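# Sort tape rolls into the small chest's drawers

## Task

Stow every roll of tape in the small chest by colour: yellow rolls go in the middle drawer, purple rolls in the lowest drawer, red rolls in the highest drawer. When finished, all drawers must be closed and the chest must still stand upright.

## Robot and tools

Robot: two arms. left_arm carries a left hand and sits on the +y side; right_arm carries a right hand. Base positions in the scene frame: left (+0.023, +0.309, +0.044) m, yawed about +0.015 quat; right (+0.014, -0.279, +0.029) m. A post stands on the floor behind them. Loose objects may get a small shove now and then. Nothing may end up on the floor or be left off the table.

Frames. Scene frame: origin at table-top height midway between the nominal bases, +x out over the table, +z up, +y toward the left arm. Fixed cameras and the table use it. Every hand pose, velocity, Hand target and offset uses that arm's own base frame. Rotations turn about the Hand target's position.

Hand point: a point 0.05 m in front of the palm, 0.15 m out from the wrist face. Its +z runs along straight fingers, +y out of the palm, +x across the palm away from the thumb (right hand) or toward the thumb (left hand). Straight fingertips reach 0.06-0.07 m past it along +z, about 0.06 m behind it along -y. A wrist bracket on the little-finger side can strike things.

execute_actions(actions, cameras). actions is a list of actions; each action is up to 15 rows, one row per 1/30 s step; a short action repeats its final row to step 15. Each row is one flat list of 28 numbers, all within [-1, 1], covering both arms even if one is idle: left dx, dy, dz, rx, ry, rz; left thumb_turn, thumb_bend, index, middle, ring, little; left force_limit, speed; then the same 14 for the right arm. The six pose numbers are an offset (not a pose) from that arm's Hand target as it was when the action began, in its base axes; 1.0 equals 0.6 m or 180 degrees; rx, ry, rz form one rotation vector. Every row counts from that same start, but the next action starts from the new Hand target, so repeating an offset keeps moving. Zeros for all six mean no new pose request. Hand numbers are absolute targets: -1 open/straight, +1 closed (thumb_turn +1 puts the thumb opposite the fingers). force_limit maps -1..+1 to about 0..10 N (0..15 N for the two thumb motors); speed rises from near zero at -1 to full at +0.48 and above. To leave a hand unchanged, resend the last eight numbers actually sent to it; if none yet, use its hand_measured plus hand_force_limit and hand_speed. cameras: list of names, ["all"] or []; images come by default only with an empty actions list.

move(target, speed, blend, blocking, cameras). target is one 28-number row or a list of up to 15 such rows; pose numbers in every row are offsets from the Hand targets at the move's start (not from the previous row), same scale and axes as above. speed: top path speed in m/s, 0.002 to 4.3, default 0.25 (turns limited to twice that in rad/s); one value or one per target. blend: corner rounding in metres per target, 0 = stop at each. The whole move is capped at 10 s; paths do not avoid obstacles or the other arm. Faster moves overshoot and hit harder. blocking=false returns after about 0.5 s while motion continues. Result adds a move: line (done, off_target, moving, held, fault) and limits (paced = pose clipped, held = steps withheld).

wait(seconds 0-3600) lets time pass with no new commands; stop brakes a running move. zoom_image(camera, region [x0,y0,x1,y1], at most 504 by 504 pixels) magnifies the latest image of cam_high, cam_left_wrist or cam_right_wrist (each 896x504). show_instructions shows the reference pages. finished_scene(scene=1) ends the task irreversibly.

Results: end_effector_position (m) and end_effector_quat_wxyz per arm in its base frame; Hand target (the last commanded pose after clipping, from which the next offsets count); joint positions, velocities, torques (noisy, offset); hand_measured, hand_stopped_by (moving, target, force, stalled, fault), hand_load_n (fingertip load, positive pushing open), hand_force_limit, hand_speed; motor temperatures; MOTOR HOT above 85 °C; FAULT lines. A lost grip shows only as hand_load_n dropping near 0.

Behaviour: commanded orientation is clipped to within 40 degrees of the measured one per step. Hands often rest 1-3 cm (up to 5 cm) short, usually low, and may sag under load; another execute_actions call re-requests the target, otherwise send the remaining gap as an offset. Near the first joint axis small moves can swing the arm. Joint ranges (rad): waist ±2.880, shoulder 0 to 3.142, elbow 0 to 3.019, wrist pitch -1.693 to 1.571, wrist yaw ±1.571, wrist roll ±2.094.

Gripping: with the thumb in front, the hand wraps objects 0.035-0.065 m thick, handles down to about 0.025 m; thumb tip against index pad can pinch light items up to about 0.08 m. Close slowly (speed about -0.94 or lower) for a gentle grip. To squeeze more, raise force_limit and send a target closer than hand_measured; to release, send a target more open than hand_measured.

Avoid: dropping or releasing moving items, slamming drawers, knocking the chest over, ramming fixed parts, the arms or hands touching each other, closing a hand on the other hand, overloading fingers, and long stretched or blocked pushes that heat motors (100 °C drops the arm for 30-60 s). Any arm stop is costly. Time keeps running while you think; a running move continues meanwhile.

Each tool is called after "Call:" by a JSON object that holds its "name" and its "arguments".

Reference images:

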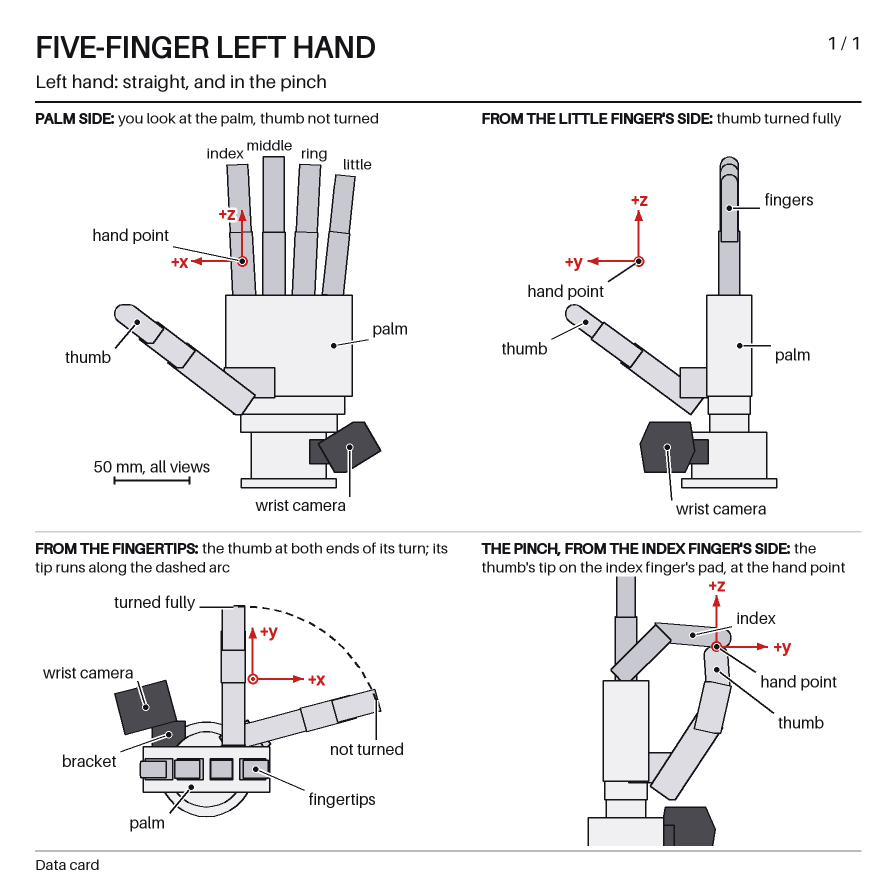

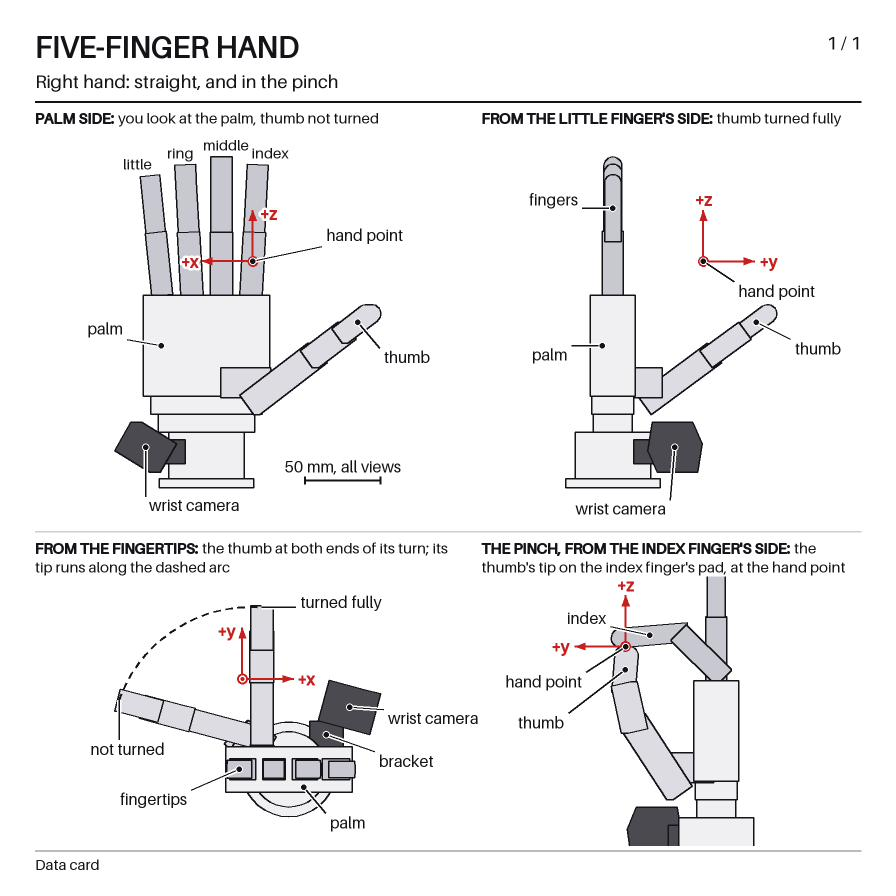

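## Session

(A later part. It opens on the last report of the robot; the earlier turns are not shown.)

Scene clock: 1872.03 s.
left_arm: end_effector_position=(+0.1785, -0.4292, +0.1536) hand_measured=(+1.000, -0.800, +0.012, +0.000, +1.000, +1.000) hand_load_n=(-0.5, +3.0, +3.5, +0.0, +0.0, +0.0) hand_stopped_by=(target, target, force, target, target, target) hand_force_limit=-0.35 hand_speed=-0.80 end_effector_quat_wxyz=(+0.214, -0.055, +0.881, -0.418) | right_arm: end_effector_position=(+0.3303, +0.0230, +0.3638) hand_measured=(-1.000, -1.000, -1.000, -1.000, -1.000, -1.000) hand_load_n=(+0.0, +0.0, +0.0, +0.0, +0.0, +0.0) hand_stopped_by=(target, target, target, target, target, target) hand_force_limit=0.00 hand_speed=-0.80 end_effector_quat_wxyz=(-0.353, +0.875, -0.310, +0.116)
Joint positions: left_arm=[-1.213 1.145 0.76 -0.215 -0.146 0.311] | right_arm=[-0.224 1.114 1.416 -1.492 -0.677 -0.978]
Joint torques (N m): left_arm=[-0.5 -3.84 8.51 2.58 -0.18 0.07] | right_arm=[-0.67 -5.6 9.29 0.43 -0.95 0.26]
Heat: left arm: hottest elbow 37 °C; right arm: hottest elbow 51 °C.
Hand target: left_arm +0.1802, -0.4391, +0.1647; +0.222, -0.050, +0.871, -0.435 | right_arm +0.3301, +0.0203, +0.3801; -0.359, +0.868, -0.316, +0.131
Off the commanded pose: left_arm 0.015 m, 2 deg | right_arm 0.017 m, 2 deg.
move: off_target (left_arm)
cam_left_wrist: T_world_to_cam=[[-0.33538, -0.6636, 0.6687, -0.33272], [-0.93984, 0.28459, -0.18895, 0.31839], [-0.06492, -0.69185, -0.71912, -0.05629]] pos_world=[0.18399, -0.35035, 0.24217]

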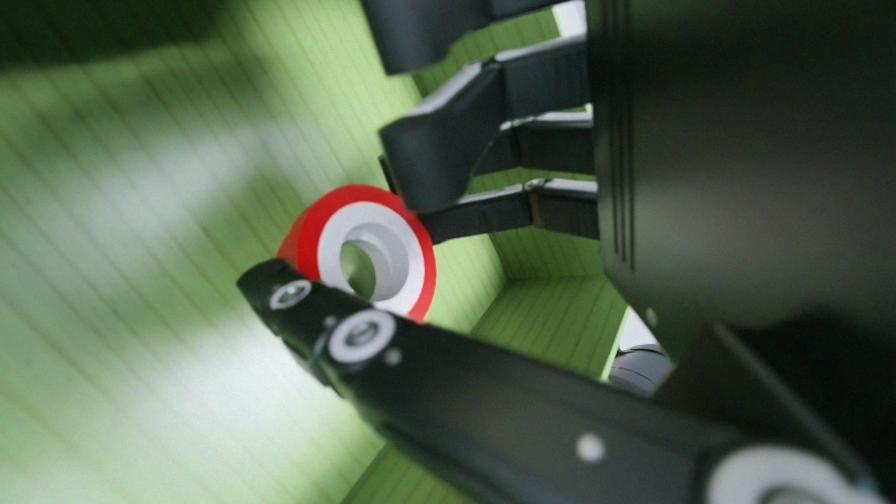

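Call:
{"name": "move", "arguments": {"target": [0,0,-0.009,0,0,0,1,-0.8,0.2,0,1,1,-0.35,-0.8,0,0,0,0,0,0,-1,-1,-1,-1,-1,-1,0,-0.8], "speed": 0.04, "cameras": ["cam_left_wrist"]}}

Scene clock: 1877.60 s.
left_arm: end_effector_position=(+0.1782, -0.4305, +0.1522) hand_measured=(+1.000, -0.800, +0.012, +0.000, +1.000, +1.000) hand_load_n=(-0.5, +3.0, +3.0, +0.0, +0.0, +0.0) hand_stopped_by=(target, target, force, target, target, target) hand_force_limit=-0.35 hand_speed=-0.80 end_effector_quat_wxyz=(+0.214, -0.054, +0.879, -0.423) | right_arm: end_effector_position=(+0.3303, +0.0230, +0.3638) hand_measured=(-1.000, -1.000, -1.000, -1.000, -1.000, -1.000) hand_load_n=(+0.0, +0.5, +0.0, +0.0, +0.0, +0.0) hand_stopped_by=(target, target, target, target, target, target) hand_force_limit=0.00 hand_speed=-0.80 end_effector_quat_wxyz=(-0.353, +0.875, -0.310, +0.116)
Joint positions: left_arm=[-1.215 1.146 0.752 -0.196 -0.146 0.311] | right_arm=[-0.224 1.114 1.416 -1.492 -0.677 -0.978]
Joint torques (N m): left_arm=[-0.5 -3.6 8.29 2.56 -0.16 0.07] | right_arm=[-1.2 -5.19 9.14 0.64 -0.89 0.31]
Heat: left arm: hottest elbow 37 °C; right arm: hottest elbow 51 °C.
Hand target: left_arm +0.1802, -0.4391, +0.1593; +0.222, -0.050, +0.871, -0.435 | right_arm +0.3301, +0.0203, +0.3801; -0.359, +0.868, -0.316, +0.131
Off the commanded pose: left_arm 0.011 m, 2 deg | right_arm 0.017 m, 2 deg.
move: off_target (left_arm)
cam_left_wrist: T_world_to_cam=[[-0.33851, -0.65728, 0.67334, -0.33021], [-0.9388, 0.28436, -0.19439, 0.31883], [-0.0637, -0.69794, -0.71332, -0.06193]] pos_world=[0.18359, -0.35092, 0.24015]

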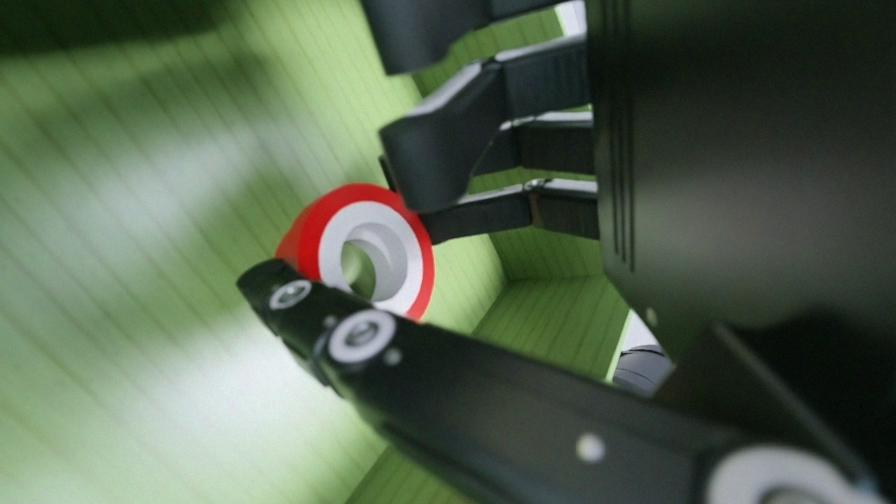

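Call:
{"name": "execute_actions", "arguments": {"actions": [[[0,0,0,0,0,0,1,-1,0.2,0,1,1,-0.4,-0.92,0,0,0,0,0,0,-1,-1,-1,-1,-1,-1,0,-0.8]]], "cameras": ["cam_left_wrist"]}}

Call:
{"name": "execute_actions", "arguments": {"actions": [[[0,0,0,0,0,0,1,-1,-0.1,0,1,1,-0.4,-0.92,0,0,0,0,0,0,-1,-1,-1,-1,-1,-1,0,-0.8]]], "cameras": ["cam_left_wrist"]}}

Scene clock: 1886.83 s.
left_arm: end_effector_position=(+0.1782, -0.4306, +0.1515) hand_measured=(+1.000, -1.000, +0.012, +0.000, +1.000, +1.000) hand_load_n=(+0.5, +0.0, +0.0, +0.0, +0.0, +0.0) hand_stopped_by=(target, target, force, target, target, target) hand_force_limit=-0.40 hand_speed=-0.92 end_effector_quat_wxyz=(+0.214, -0.054, +0.879, -0.422) | right_arm: end_effector_position=(+0.3303, +0.0230, +0.3638) hand_measured=(-1.000, -1.000, -1.000, -1.000, -1.000, -1.000) hand_load_n=(+0.0, +0.0, +0.0, +0.0, +0.0, +0.0) hand_stopped_by=(target, target, target, target, target, target) hand_force_limit=0.00 hand_speed=-0.80 end_effector_quat_wxyz=(-0.353, +0.875, -0.310, +0.116)
Joint positions: left_arm=[-1.215 1.148 0.752 -0.196 -0.146 0.311] | right_arm=[-0.224 1.114 1.416 -1.492 -0.677 -0.978]
Joint torques (N m): left_arm=[-0.5 -3.6 8.29 2.55 -0.16 0.07] | right_arm=[-0.97 -5.36 9.18 0.35 -0.91 0.24]
Heat: left arm: hottest elbow 37 °C; right arm: hottest elbow 51 °C.
Hand target: left_arm +0.1802, -0.4391, +0.1593; +0.222, -0.050, +0.871, -0.435 | right_arm +0.3301, +0.0203, +0.3801; -0.359, +0.868, -0.316, +0.131
Off the commanded pose: left_arm 0.012 m, 2 deg | right_arm 0.017 m, 2 deg.
cam_left_wrist: T_world_to_cam=[[-0.33819, -0.65824, 0.67257, -0.33015], [-0.93889, 0.28469, -0.19348, 0.31868], [-0.06411, -0.6969, -0.71429, -0.06182]] pos_world=[0.18359, -0.35113, 0.23955]

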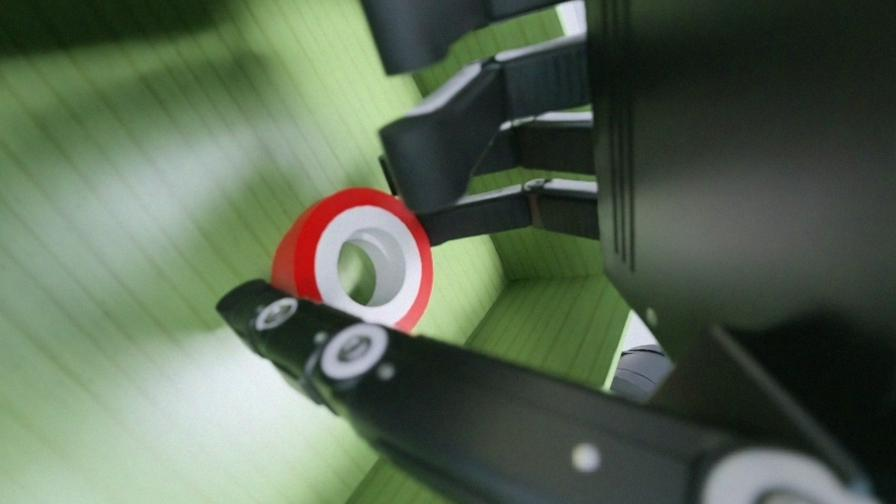

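Scene clock: 1887.70 s.
left_arm: end_effector_position=(+0.1782, -0.4306, +0.1515) hand_measured=(+1.000, -1.000, -0.100, +0.000, +1.000, +1.000) hand_load_n=(+0.0, +0.0, +0.0, +0.0, +0.0, +0.0) hand_stopped_by=(target, target, target, target, target, target) hand_force_limit=-0.40 hand_speed=-0.92 end_effector_quat_wxyz=(+0.214, -0.054, +0.879, -0.422) | right_arm: end_effector_position=(+0.3303, +0.0230, +0.3638) hand_measured=(-1.000, -1.000, -1.000, -1.000, -1.000, -1.000) hand_load_n=(+0.0, +0.0, +0.0, +0.0, +0.0, +0.0) hand_stopped_by=(target, target, target, target, target, target) hand_force_limit=0.00 hand_speed=-0.80 end_effector_quat_wxyz=(-0.353, +0.875, -0.310, +0.116)
Joint positions: left_arm=[-1.215 1.148 0.752 -0.196 -0.146 0.311] | right_arm=[-0.224 1.114 1.416 -1.492 -0.677 -0.978]
Joint torques (N m): left_arm=[-0.56 -3.6 8.29 2.56 -0.16 0.07] | right_arm=[-0.79 -5.13 9.26 0.55 -0.95 0.2]
Heat: left arm: hottest elbow 37 °C; right arm: hottest elbow 51 °C.
Hand target: left_arm +0.1802, -0.4391, +0.1593; +0.222, -0.050, +0.871, -0.435 | right_arm +0.3301, +0.0203, +0.3801; -0.359, +0.868, -0.316, +0.131
Off the commanded pose: left_arm 0.012 m, 2 deg | right_arm 0.017 m, 2 deg.
cam_left_wrist: T_world_to_cam=[[-0.33819, -0.65824, 0.67257, -0.33015], [-0.93889, 0.28469, -0.19348, 0.31868], [-0.06411, -0.6969, -0.71429, -0.06182]] pos_world=[0.18359, -0.35113, 0.23955]

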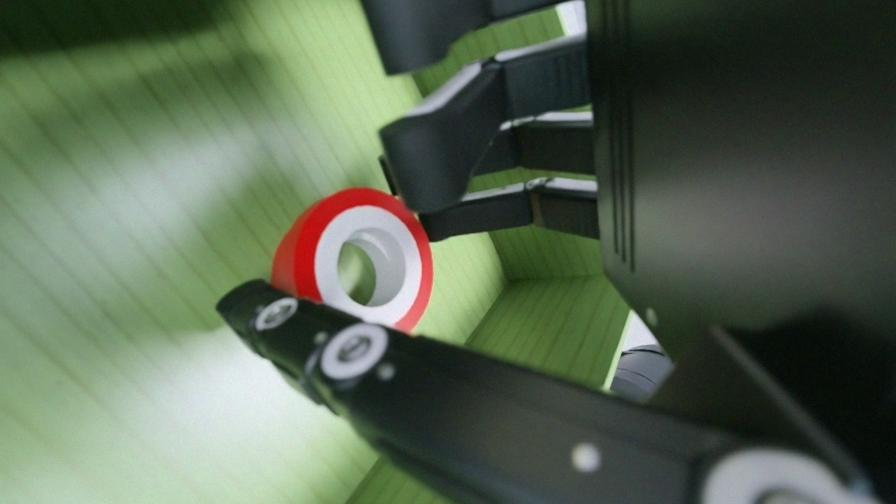

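Call:
{"name": "move", "arguments": {"target": [[0,0,0.3,0,0,0,1,-1,-0.1,0,1,1,-0.4,-0.9,0,0,0,0,0,0,-1,-1,-1,-1,-1,-1,0,-0.8],[-0.164,0.0095,0.268,0.2137,-0.3293,-0.1068,1,-0.8,-0.5,-1,1,1,-0.4,-0.5,0,0,0,0,0,0,-1,-1,-1,-1,-1,-1,0,-0.8]], "blend": [0.02,0], "speed": [0.08,0.2], "cameras": ["cam_high","cam_left_wrist"]}}

Scene clock: 1951.07 s.
left_arm: end_effector_position=(+0.0837, -0.4287, +0.3130) hand_measured=(+1.000, -0.800, -0.500, -1.000, +1.000, +1.000) hand_load_n=(+0.0, +0.0, +0.0, +0.0, +0.0, +0.0) hand_stopped_by=(target, target, target, target, target, target) hand_force_limit=-0.40 hand_speed=-0.50 end_effector_quat_wxyz=(+0.540, +0.380, +0.741, -0.126) | right_arm: end_effector_position=(+0.3303, +0.0230, +0.3638) hand_measured=(-1.000, -1.000, -1.000, -1.000, -1.000, -1.000) hand_load_n=(+0.0, +0.0, +0.0, +0.0, -0.5, +0.0) hand_stopped_by=(target, target, target, target, target, target) hand_force_limit=0.00 hand_speed=-0.80 end_effector_quat_wxyz=(-0.353, +0.875, -0.310, +0.116)
Joint positions: left_arm=[-1.813 1.195 1.051 -0.611 -0.973 1.155] | right_arm=[-0.224 1.114 1.416 -1.492 -0.677 -0.978]
Joint torques (N m): left_arm=[-1.2 -4.72 8.47 2.04 -0.66 0.16] | right_arm=[-0.32 -5.42 9.24 0.51 -0.96 0.2]
Heat: left arm: hottest elbow 38 °C; right arm: hottest elbow 51 °C.
Hand target: left_arm +0.0818, -0.4334, +0.3201; +0.546, +0.376, +0.736, -0.135 | right_arm +0.3301, +0.0203, +0.3801; -0.359, +0.868, -0.316, +0.131
Off the commanded pose: left_arm 0.009 m, 1 deg | right_arm 0.017 m, 2 deg.
move: done
cam_left_wrist: T_world_to_cam=[[-0.73607, -0.51796, -0.43579, -0.02914], [-0.28137, 0.81968, -0.49896, 0.53055], [0.61565, -0.24465, -0.74908, 0.19662]] pos_world=[0.00679, -0.40187, 0.39931]

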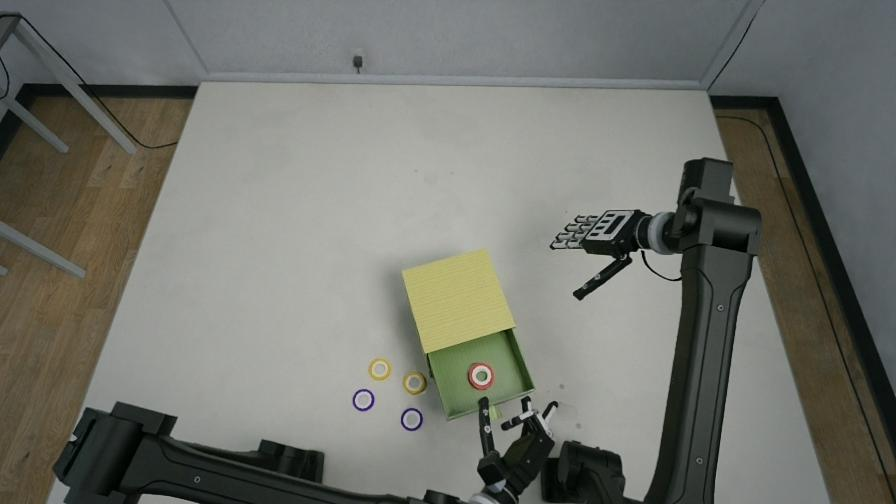

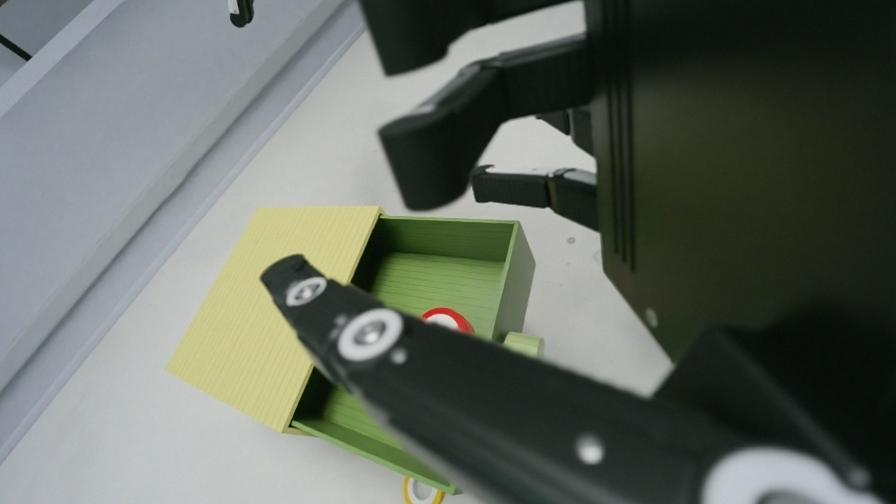

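Call:
{"name": "move", "arguments": {"target": [[-0.006,-0.001,-0.1,0,0,0,1,-0.8,-0.5,-1,1,1,-0.4,-0.5,0,0,0,0,0,0,-1,-1,-1,-1,-1,-1,0,-0.8],[-0.006,-0.001,-0.18,0,0,0,1,-0.8,-0.5,-1,1,1,-0.4,-0.5,0,0,0,0,0,0,-1,-1,-1,-1,-1,-1,0,-0.8]], "blend": [0.02,0], "speed": 0.12, "cameras": ["cam_left_wrist"]}}

Scene clock: 1970.20 s.
left_arm: end_effector_position=(+0.0846, -0.4268, +0.2040) hand_measured=(+1.000, -0.800, -0.500, -1.000, +1.000, +1.000) hand_load_n=(+0.0, +0.0, +0.0, +0.0, +0.0, +0.0) hand_stopped_by=(target, target, target, target, target, target) hand_force_limit=-0.40 hand_speed=-0.50 end_effector_quat_wxyz=(+0.540, +0.382, +0.740, -0.119) | right_arm: end_effector_position=(+0.3303, +0.0230, +0.3638) hand_measured=(-1.000, -1.000, -1.000, -1.000, -1.000, -1.000) hand_load_n=(+0.0, +0.0, +0.0, +0.0, +0.0, +0.0) hand_stopped_by=(target, target, target, target, target, target) hand_force_limit=0.00 hand_speed=-0.80 end_effector_quat_wxyz=(-0.353, +0.875, -0.310, +0.116)
Joint positions: left_arm=[-1.813 1.29 0.832 -0.31 -0.979 1.155] | right_arm=[-0.224 1.114 1.416 -1.492 -0.677 -0.978]
Joint torques (N m): left_arm=[-1.49 -5.3 8.01 2.03 -0.68 0.05] | right_arm=[-1.55 -5.19 9.14 0.31 -0.96 0.19]
Heat: left arm: hottest elbow 38 °C; right arm: hottest elbow 51 °C.
Hand target: left_arm +0.0782, -0.4340, +0.2121; +0.546, +0.376, +0.736, -0.135 | right_arm +0.3301, +0.0203, +0.3801; -0.359, +0.868, -0.316, +0.131
Off the commanded pose: left_arm 0.013 m, 2 deg | right_arm 0.017 m, 2 deg.
move: off_target (left_arm)
cam_left_wrist: T_world_to_cam=[[-0.73053, -0.5157, -0.44764, -0.072], [-0.28132, 0.82457, -0.49085, 0.47526], [0.62224, -0.23266, -0.74745, 0.11914]] pos_world=[0.00697, -0.4013, 0.29011]

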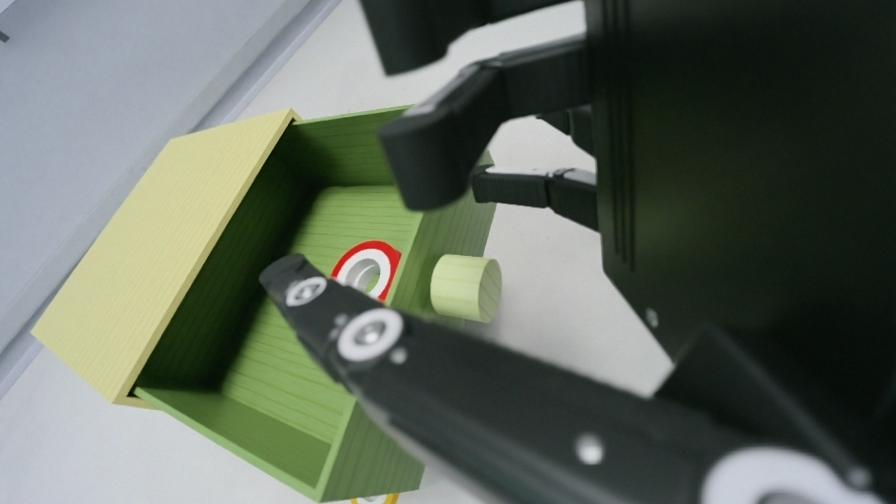

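Call:
{"name": "move", "arguments": {"target": [0,0,-0.055,0,0,0,1,-0.8,-0.5,-1,1,1,-0.4,-0.5,0,0,0,0,0,0,-1,-1,-1,-1,-1,-1,0,-0.8], "speed": 0.1, "cameras": ["cam_left_wrist"]}}

Scene clock: 1983.40 s.
left_arm: end_effector_position=(+0.0847, -0.4265, +0.1707) hand_measured=(+1.000, -0.800, -0.500, -1.000, +1.000, +1.000) hand_load_n=(+0.0, +0.0, +0.0, +0.0, +0.0, +0.0) hand_stopped_by=(target, target, target, target, target, target) hand_force_limit=-0.40 hand_speed=-0.50 end_effector_quat_wxyz=(+0.540, +0.382, +0.740, -0.118) | right_arm: end_effector_position=(+0.3303, +0.0230, +0.3638) hand_measured=(-1.000, -1.000, -1.000, -1.000, -1.000, -1.000) hand_load_n=(+0.0, +0.0, +0.0, +0.0, +0.0, +0.0) hand_stopped_by=(target, target, target, target, target, target) hand_force_limit=0.00 hand_speed=-0.80 end_effector_quat_wxyz=(-0.353, +0.875, -0.310, +0.116)
Joint positions: left_arm=[-1.813 1.341 0.778 -0.207 -0.979 1.155] | right_arm=[-0.224 1.114 1.416 -1.492 -0.677 -0.978]
Joint torques (N m): left_arm=[-1.44 -5.6 7.65 2.02 -0.67 0.05] | right_arm=[-0.85 -5.3 9.11 0.59 -0.89 0.26]
Heat: left arm: hottest elbow 38 °C; right arm: hottest elbow 51 °C.
Hand target: left_arm +0.0782, -0.4340, +0.1791; +0.546, +0.376, +0.736, -0.135 | right_arm +0.3301, +0.0203, +0.3801; -0.359, +0.868, -0.316, +0.131
Off the commanded pose: left_arm 0.013 m, 2 deg | right_arm 0.017 m, 2 deg.
move: off_target (left_arm)
cam_left_wrist: T_world_to_cam=[[-0.73035, -0.51506, -0.44866, -0.08634], [-0.28114, 0.82528, -0.48977, 0.45884], [0.62253, -0.23157, -0.74755, 0.09474]] pos_world=[0.00697, -0.4012, 0.25681]

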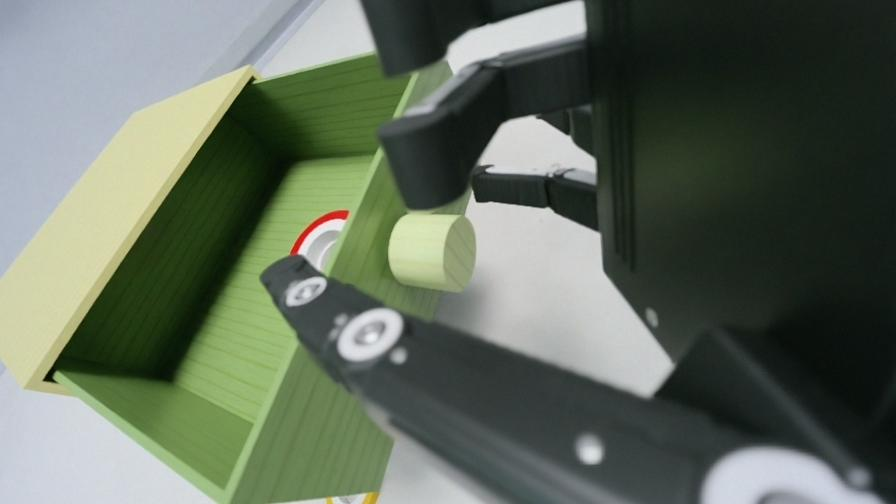

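Call:
{"name": "move", "arguments": {"target": [-0.0117,-0.002,-0.01,0,0,0,1,-0.8,-0.5,-1,1,1,-0.4,-0.5,0,0,0,0,0,0,-1,-1,-1,-1,-1,-1,0,-0.8], "speed": 0.08, "cameras": ["cam_left_wrist"]}}

Scene clock: 1993.90 s.
left_arm: end_effector_position=(+0.0752, -0.4276, +0.1668) hand_measured=(+1.000, -0.800, -0.500, -1.000, +1.000, +1.000) hand_load_n=(+0.0, +0.0, +0.0, +0.0, +0.0, +0.0) hand_stopped_by=(target, target, target, target, target, target) hand_force_limit=-0.40 hand_speed=-0.50 end_effector_quat_wxyz=(+0.541, +0.390, +0.736, -0.118) | right_arm: end_effector_position=(+0.3303, +0.0230, +0.3638) hand_measured=(-1.000, -1.000, -1.000, -1.000, -1.000, -1.000) hand_load_n=(+0.0, +0.0, -0.5, +0.0, +0.0, +0.0) hand_stopped_by=(target, target, target, target, target, target) hand_force_limit=0.00 hand_speed=-0.80 end_effector_quat_wxyz=(-0.353, +0.875, -0.310, +0.116)
Joint positions: left_arm=[-1.838 1.355 0.778 -0.207 -0.991 1.148] | right_arm=[-0.224 1.114 1.416 -1.492 -0.677 -0.978]
Joint torques (N m): left_arm=[-1.32 -5.3 7.73 1.96 -0.69 -0.09] | right_arm=[-1.61 -4.84 9.24 0.4 -0.94 0.25]
Heat: left arm: hottest elbow 37 °C; right arm: hottest elbow 51 °C.
Hand target: left_arm +0.0712, -0.4352, +0.1731; +0.546, +0.376, +0.736, -0.135 | right_arm +0.3301, +0.0203, +0.3801; -0.359, +0.868, -0.316, +0.131
Off the commanded pose: left_arm 0.011 m, 3 deg | right_arm 0.017 m, 2 deg.
move: off_target (left_arm)
cam_left_wrist: T_world_to_cam=[[-0.73344, -0.50215, -0.45817, -0.08821], [-0.26604, 0.8323, -0.48631, 0.45642], [0.62553, -0.23478, -0.74403, 0.09537]] pos_world=[-0.00293, -0.40178, 0.2525]

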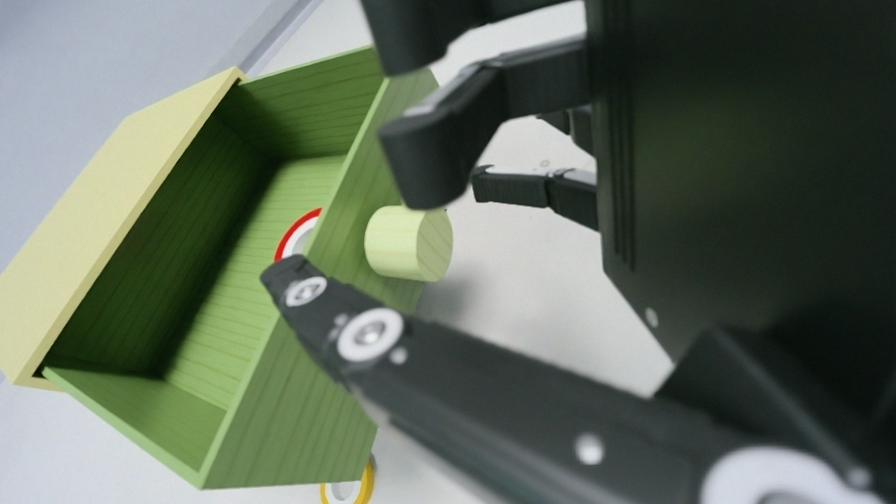

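Call:
{"name": "execute_actions", "arguments": {"actions": [[[0,0,0,0,0,0,1,0,0.1,-1,1,1,-0.2,-0.85,0,0,0,0,0,0,-1,-1,-1,-1,-1,-1,0,-0.8]]], "cameras": ["cam_left_wrist"]}}

Scene clock: 2005.27 s.
left_arm: end_effector_position=(+0.0769, -0.4281, +0.1671) hand_measured=(+1.000, -0.068, +0.100, -1.000, +1.000, +1.000) hand_load_n=(+0.0, -0.5, +1.0, +0.0, +0.0, +0.0) hand_stopped_by=(target, moving, target, target, target, target) hand_force_limit=-0.20 hand_speed=-0.85 end_effector_quat_wxyz=(+0.542, +0.386, +0.737, -0.119) | right_arm: end_effector_position=(+0.3303, +0.0230, +0.3638) hand_measured=(-1.000, -1.000, -1.000, -1.000, -1.000, -1.000) hand_load_n=(-0.5, +0.0, +0.0, +0.0, +0.0, +0.0) hand_stopped_by=(target, target, target, target, target, target) hand_force_limit=0.00 hand_speed=-0.80 end_effector_quat_wxyz=(-0.353, +0.875, -0.310, +0.116)
Joint positions: left_arm=[-1.833 1.355 0.778 -0.201 -0.991 1.147] | right_arm=[-0.224 1.114 1.416 -1.492 -0.677 -0.978]
Joint torques (N m): left_arm=[-1.32 -5.42 7.75 1.77 -0.69 -0.08] | right_arm=[-0.85 -5.07 9.2 0.29 -0.98 0.22]
Heat: left arm: hottest elbow 36 °C; right arm: hottest elbow 51 °C.
Hand target: left_arm +0.0712, -0.4352, +0.1731; +0.546, +0.376, +0.736, -0.135 | right_arm +0.3301, +0.0203, +0.3801; -0.359, +0.868, -0.316, +0.131
Off the commanded pose: left_arm 0.011 m, 2 deg | right_arm 0.017 m, 2 deg.
not at rest: the robot was still moving 3 seconds after this call's last action.
cam_left_wrist: T_world_to_cam=[[-0.73197, -0.50911, -0.4528, -0.09107], [-0.27156, 0.8275, -0.49142, 0.45665], [0.62488, -0.23674, -0.74396, 0.09359]] pos_world=[-0.00113, -0.40208, 0.25279]

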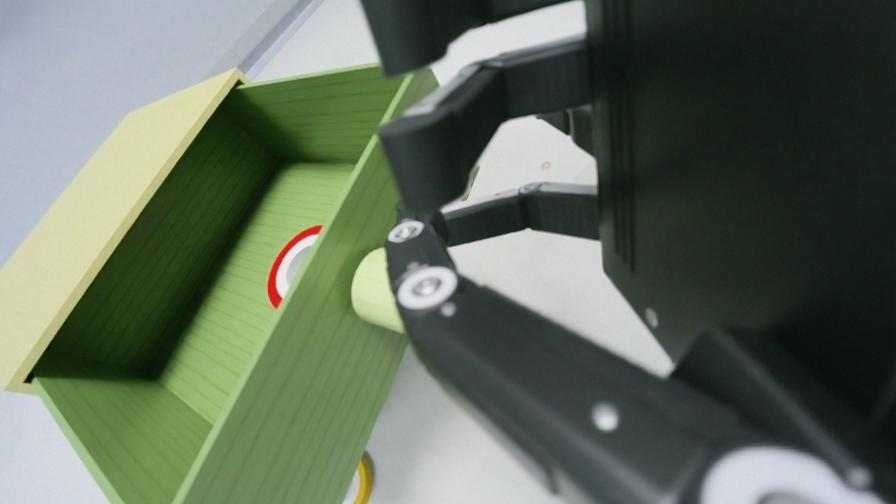

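Call:
{"name": "execute_actions", "arguments": {"actions": [[[0,0,0,0,0,0,1,-0.8,-0.5,-1,1,1,-0.2,-0.6,0,0,0,0,0,0,-1,-1,-1,-1,-1,-1,0,-0.8]]], "cameras": ["cam_high","cam_left_wrist"]}}

Scene clock: 2012.20 s.
left_arm: end_effector_position=(+0.0769, -0.4281, +0.1671) hand_measured=(+1.000, -0.800, -0.500, -1.000, +1.000, +1.000) hand_load_n=(+0.0, +0.0, +0.0, +0.0, +0.0, +0.0) hand_stopped_by=(target, target, target, target, target, target) hand_force_limit=-0.20 hand_speed=-0.60 end_effector_quat_wxyz=(+0.542, +0.386, +0.737, -0.119) | right_arm: end_effector_position=(+0.3303, +0.0230, +0.3638) hand_measured=(-1.000, -1.000, -1.000, -1.000, -1.000, -1.000) hand_load_n=(+0.0, +0.0, +0.0, +0.0, +0.0, +0.0) hand_stopped_by=(target, target, target, target, target, target) hand_force_limit=0.00 hand_speed=-0.80 end_effector_quat_wxyz=(-0.353, +0.875, -0.310, +0.116)
Joint positions: left_arm=[-1.833 1.355 0.778 -0.201 -0.991 1.147] | right_arm=[-0.224 1.114 1.416 -1.492 -0.677 -0.978]
Joint torques (N m): left_arm=[-1.32 -5.3 7.72 1.8 -0.68 -0.07] | right_arm=[-0.79 -5.66 9.24 0.38 -0.91 0.25]
Heat: left arm: hottest elbow 36 °C; right arm: hottest elbow 51 °C.
Hand target: left_arm +0.0712, -0.4352, +0.1731; +0.546, +0.376, +0.736, -0.135 | right_arm +0.3301, +0.0203, +0.3801; -0.359, +0.868, -0.316, +0.131
Off the commanded pose: left_arm 0.011 m, 2 deg | right_arm 0.017 m, 2 deg.
cam_left_wrist: T_world_to_cam=[[-0.73197, -0.50911, -0.4528, -0.09107], [-0.27156, 0.8275, -0.49142, 0.45665], [0.62488, -0.23674, -0.74396, 0.09359]] pos_world=[-0.00113, -0.40208, 0.25279]

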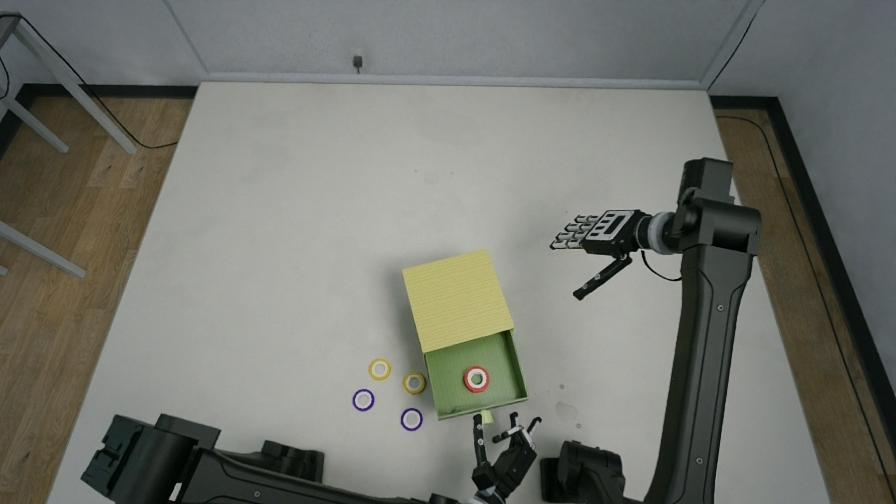

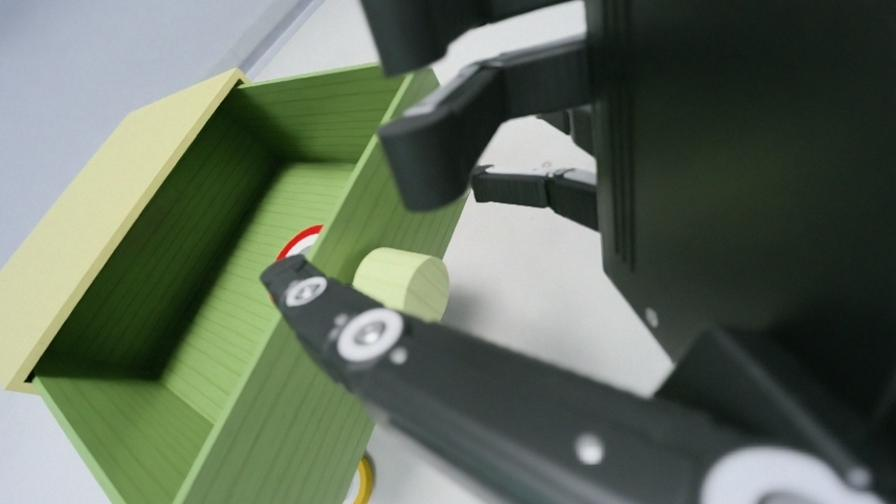

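Call:
{"name": "move", "arguments": {"target": [[0,0,0.13,0,0,0,1,-0.8,-0.5,-1,1,1,-0.2,-0.6,0,0,0,0,0,0,-1,-1,-1,-1,-1,-1,0,-0.8],[-0.03,0.018,0.13,0,0,0,-1,-1,1,1,1,1,0,0,0,0,0,0,0,0,-1,-1,-1,-1,-1,-1,0,-0.8]], "speed": 0.15, "cameras": ["cam_high","cam_left_wrist"]}}

Scene clock: 2078.70 s.
left_arm: end_effector_position=(+0.0565, -0.4161, +0.2297) hand_measured=(-1.000, -1.000, +1.000, +1.000, +1.000, +1.000) hand_load_n=(+0.0, +0.0, +0.0, +0.0, +0.0, +0.0) hand_stopped_by=(target, target, target, target, target, target) hand_force_limit=0.00 hand_speed=0.00 end_effector_quat_wxyz=(+0.541, +0.392, +0.735, -0.116) | right_arm: end_effector_position=(+0.3303, +0.0230, +0.3638) hand_measured=(-1.000, -1.000, -1.000, -1.000, -1.000, -1.000) hand_load_n=(+0.0, +0.0, +0.0, +0.0, +0.0, +0.0) hand_stopped_by=(target, target, target, target, target, target) hand_force_limit=0.00 hand_speed=-0.80 end_effector_quat_wxyz=(-0.353, +0.875, -0.310, +0.116)
Joint positions: left_arm=[-1.894 1.257 0.884 -0.477 -1.029 1.078] | right_arm=[-0.224 1.114 1.416 -1.492 -0.677 -0.978]
Joint torques (N m): left_arm=[-0.79 -5.77 10.55 0.47 -0.72 -0.08] | right_arm=[-1.2 -5.07 9.25 0.29 -0.91 0.26]
Heat: left arm: hottest elbow 35 °C; right arm: hottest elbow 52 °C.
Hand target: left_arm +0.0532, -0.4244, +0.2511; +0.546, +0.376, +0.736, -0.135 | right_arm +0.3301, +0.0203, +0.3801; -0.359, +0.868, -0.316, +0.131
Off the commanded pose: left_arm 0.023 m, 3 deg | right_arm 0.017 m, 2 deg.
move: off_target (left_arm); target 2's new numbers were sent with left_arm's hand 0.023 m and 3 deg from that target
cam_left_wrist: T_world_to_cam=[[-0.73322, -0.49734, -0.46372, -0.06405], [-0.26144, 0.83572, -0.48293, 0.47285], [0.62772, -0.23286, -0.74279, 0.1569]] pos_world=[-0.02183, -0.39048, 0.3152]

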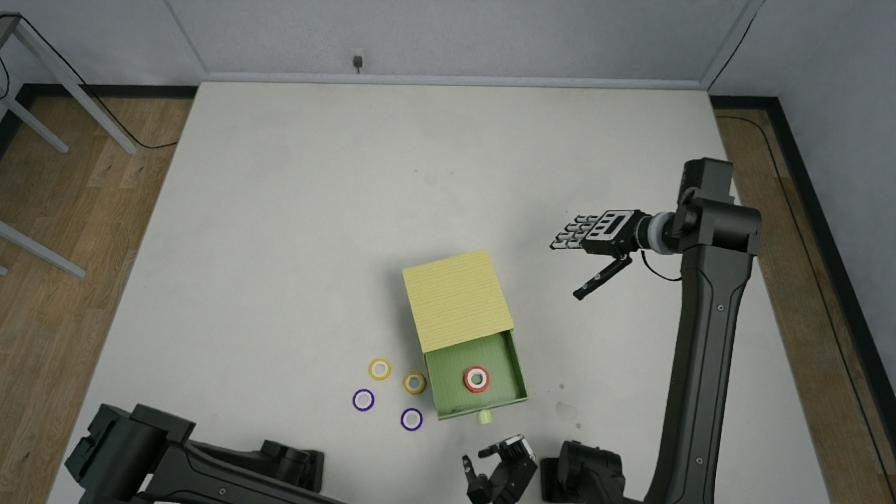

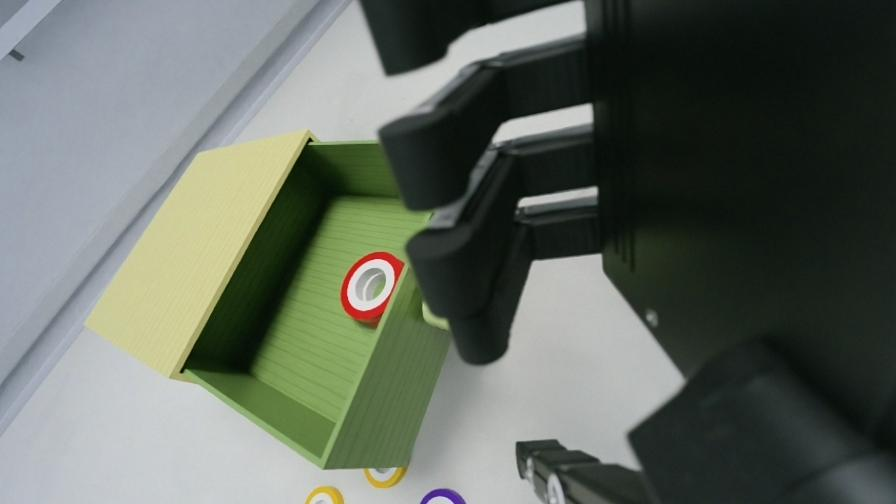

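Call:
{"name": "move", "arguments": {"target": [0,0,-0.147,0,0,0,-1,-1,1,1,1,1,0,0,0,0,0,0,0,0,-1,-1,-1,-1,-1,-1,0,-0.8], "speed": 0.12, "cameras": ["cam_left_wrist"]}}

Scene clock: 2090.20 s.
left_arm: end_effector_position=(+0.0554, -0.4186, +0.1572) hand_measured=(-1.000, -1.000, +1.000, +1.000, +1.000, +1.000) hand_load_n=(+0.0, +0.0, +0.0, +0.0, +0.0, +0.0) hand_stopped_by=(target, target, target, target, target, target) hand_force_limit=0.00 hand_speed=0.00 end_effector_quat_wxyz=(+0.542, +0.388, +0.736, -0.121) | right_arm: end_effector_position=(+0.3303, +0.0230, +0.3638) hand_measured=(-1.000, -1.000, -1.000, -1.000, -1.000, -1.000) hand_load_n=(+0.0, +0.0, +0.0, +0.0, +0.0, +0.0) hand_stopped_by=(target, target, target, target, target, target) hand_force_limit=0.00 hand_speed=-0.80 end_effector_quat_wxyz=(-0.353, +0.875, -0.310, +0.116)
Joint positions: left_arm=[-1.894 1.366 0.767 -0.244 -1.029 1.072] | right_arm=[-0.224 1.114 1.416 -1.492 -0.677 -0.978]
Joint torques (N m): left_arm=[-0.85 -5.6 7.3 1.88 -0.72 -0.03] | right_arm=[-1.44 -5.36 9.16 0.23 -0.91 0.2]
Heat: left arm: hottest elbow 36 °C; right arm: hottest elbow 52 °C.
Hand target: left_arm +0.0532, -0.4244, +0.1629; +0.546, +0.376, +0.736, -0.135 | right_arm +0.3301, +0.0203, +0.3801; -0.359, +0.868, -0.316, +0.131
Off the commanded pose: left_arm 0.008 m, 2 deg | right_arm 0.017 m, 2 deg.
move: done
cam_left_wrist: T_world_to_cam=[[-0.73483, -0.50445, -0.45338, -0.10428], [-0.26643, 0.82941, -0.49101, 0.43859], [0.62373, -0.24001, -0.74388, 0.10045]] pos_world=[-0.02242, -0.39227, 0.2428]

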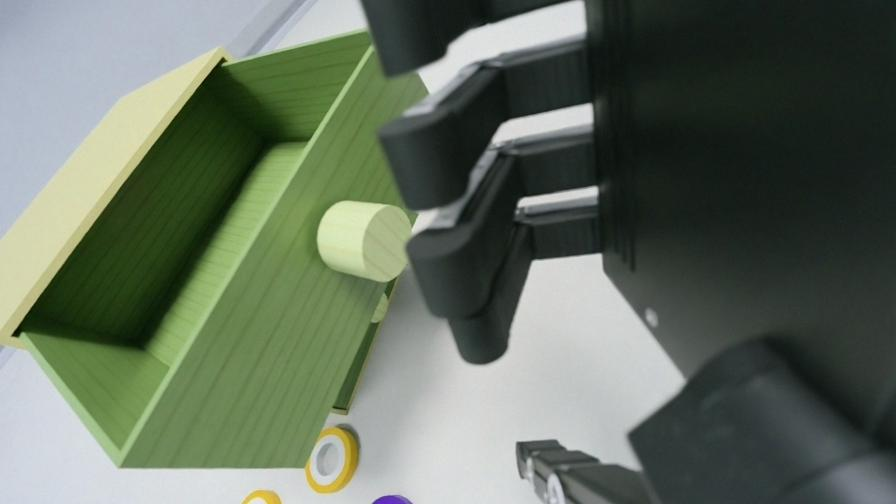

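Call:
{"name": "move", "arguments": {"target": [0.161,0.0432,0.008,0,0,0,-1,-1,1,1,1,1,0,0,0,0,0,0,0,0,-1,-1,-1,-1,-1,-1,0,-0.8], "speed": 0.06, "cameras": ["cam_high","cam_left_wrist"]}}

Scene clock: 2104.30 s.
left_arm: end_effector_position=(+0.1414, -0.3963, +0.1560) hand_measured=(-1.000, -1.000, +1.000, +1.000, +1.000, +1.000) hand_load_n=(+0.0, +0.0, +0.0, +0.0, +0.0, +0.0) hand_stopped_by=(target, target, target, target, target, target) hand_force_limit=0.00 hand_speed=0.00 end_effector_quat_wxyz=(+0.536, +0.390, +0.738, -0.127) | right_arm: end_effector_position=(+0.3303, +0.0230, +0.3638) hand_measured=(-1.000, -1.000, -1.000, -1.000, -1.000, -1.000) hand_load_n=(+0.0, +0.0, +0.0, +0.0, +0.0, +0.0) hand_stopped_by=(target, target, target, target, target, target) hand_force_limit=0.00 hand_speed=-0.80 end_effector_quat_wxyz=(-0.353, +0.875, -0.310, +0.116)
Joint positions: left_arm=[-1.666 1.238 0.622 -0.015 -0.842 1.325] | right_arm=[-0.224 1.114 1.416 -1.492 -0.677 -0.978]
Joint torques (N m): left_arm=[1.03 -5.01 7.16 2.18 -0.28 0.17] | right_arm=[-0.5 -5.13 9.25 0.32 -0.91 0.2]
Heat: left arm: hottest elbow 36 °C; right arm: hottest elbow 52 °C.
Hand target: left_arm +0.1498, -0.3985, +0.1677; +0.546, +0.376, +0.736, -0.135 | right_arm +0.3301, +0.0203, +0.3801; -0.359, +0.868, -0.316, +0.131
Off the commanded pose: left_arm 0.015 m, 2 deg | right_arm 0.017 m, 2 deg.
move: off_target (left_arm)
cam_left_wrist: T_world_to_cam=[[-0.74626, -0.49807, -0.44161, -0.02802], [-0.26531, 0.83101, -0.48891, 0.44262], [0.6105, -0.24769, -0.75229, 0.05144]] pos_world=[0.06512, -0.36904, 0.24273]

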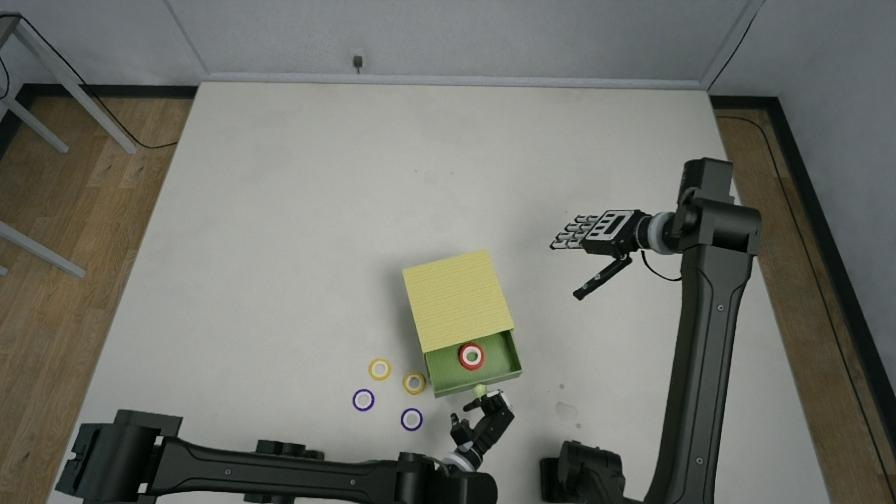

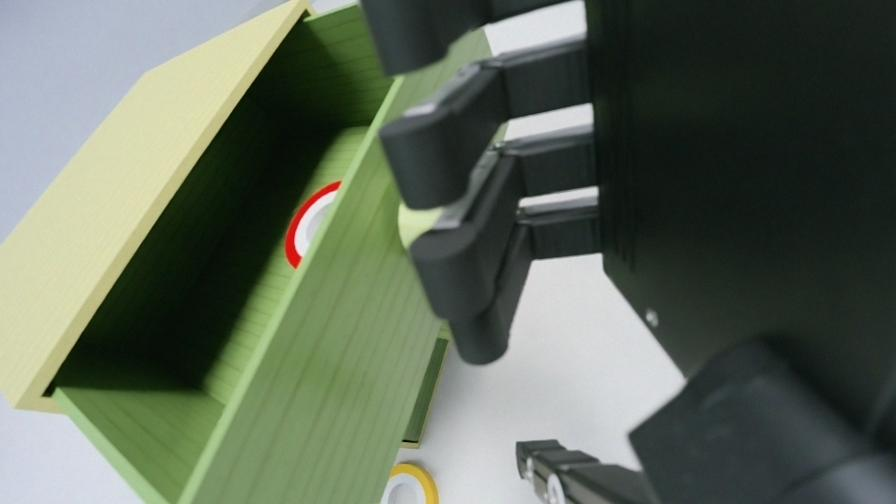

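Call:
{"name": "move", "arguments": {"target": [0.1,0.027,0.0,0,0,0,-1,-1,1,1,1,1,0,0,0,0,0,0,0,0,-1,-1,-1,-1,-1,-1,0,-0.8], "speed": 0.06, "cameras": ["cam_high","cam_left_wrist"]}}

Scene clock: 2114.53 s.
left_arm: end_effector_position=(+0.2010, -0.3809, +0.1542) hand_measured=(-1.000, -1.000, +1.000, +1.000, +1.000, +1.000) hand_load_n=(+0.0, +0.0, +0.0, +0.0, +0.0, +0.0) hand_stopped_by=(target, target, target, target, target, target) hand_force_limit=0.00 hand_speed=0.00 end_effector_quat_wxyz=(+0.532, +0.390, +0.741, -0.128) | right_arm: end_effector_position=(+0.3303, +0.0230, +0.3638) hand_measured=(-1.000, -1.000, -1.000, -1.000, -1.000, -1.000) hand_load_n=(+0.0, +0.0, +0.0, +0.0, +0.0, +0.0) hand_stopped_by=(target, target, target, target, target, target) hand_force_limit=0.00 hand_speed=-0.80 end_effector_quat_wxyz=(-0.353, +0.875, -0.310, +0.116)
Joint positions: left_arm=[-1.48 1.192 0.568 0.081 -0.683 1.455] | right_arm=[-0.224 1.114 1.416 -1.492 -0.677 -0.978]
Joint torques (N m): left_arm=[0.91 -4.54 7.31 2.4 -0.15 0.16] | right_arm=[-0.67 -5.83 9.13 0.23 -0.88 0.24]
Heat: left arm: hottest elbow 36 °C; right arm: hottest elbow 52 °C.
Hand target: left_arm +0.2098, -0.3823, +0.1677; +0.546, +0.376, +0.736, -0.135 | right_arm +0.3301, +0.0203, +0.3801; -0.359, +0.868, -0.316, +0.131
Off the commanded pose: left_arm 0.016 m, 2 deg | right_arm 0.017 m, 2 deg.
move: off_target (left_arm)
cam_left_wrist: T_world_to_cam=[[-0.75021, -0.49794, -0.43502, 0.02316], [-0.27063, 0.83153, -0.48509, 0.44535], [0.60328, -0.24619, -0.75858, 0.02049]] pos_world=[0.12553, -0.35374, 0.24165]

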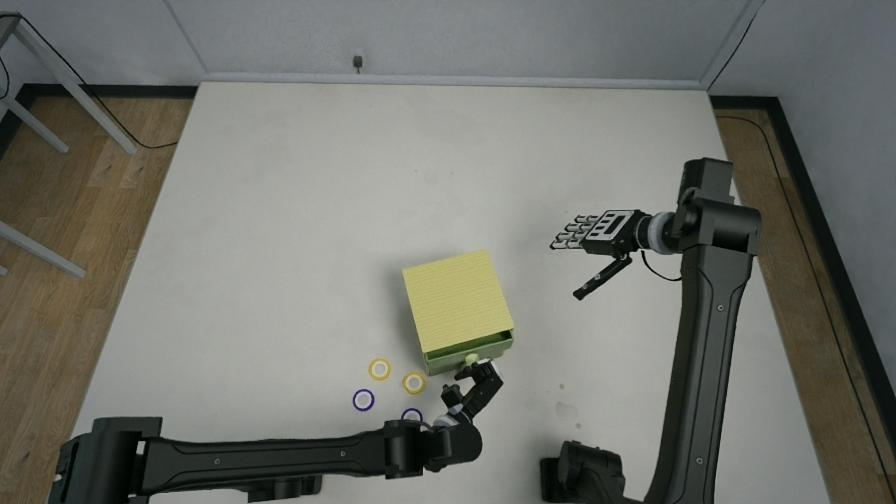

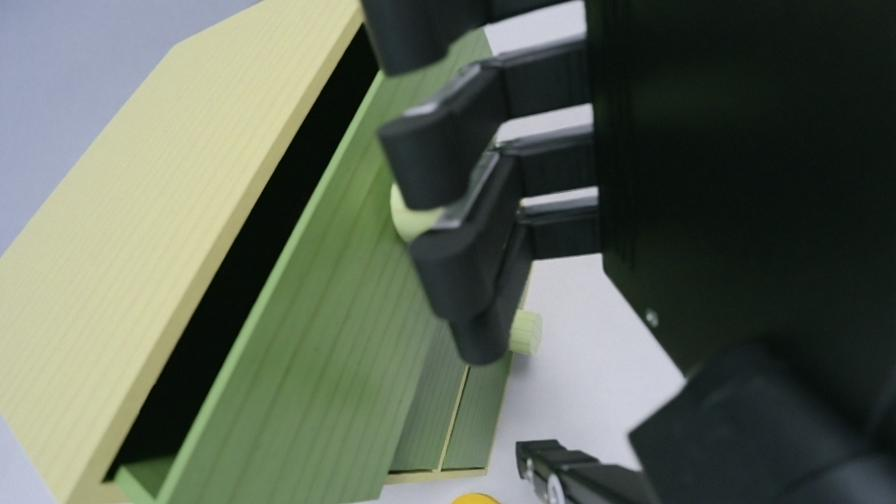

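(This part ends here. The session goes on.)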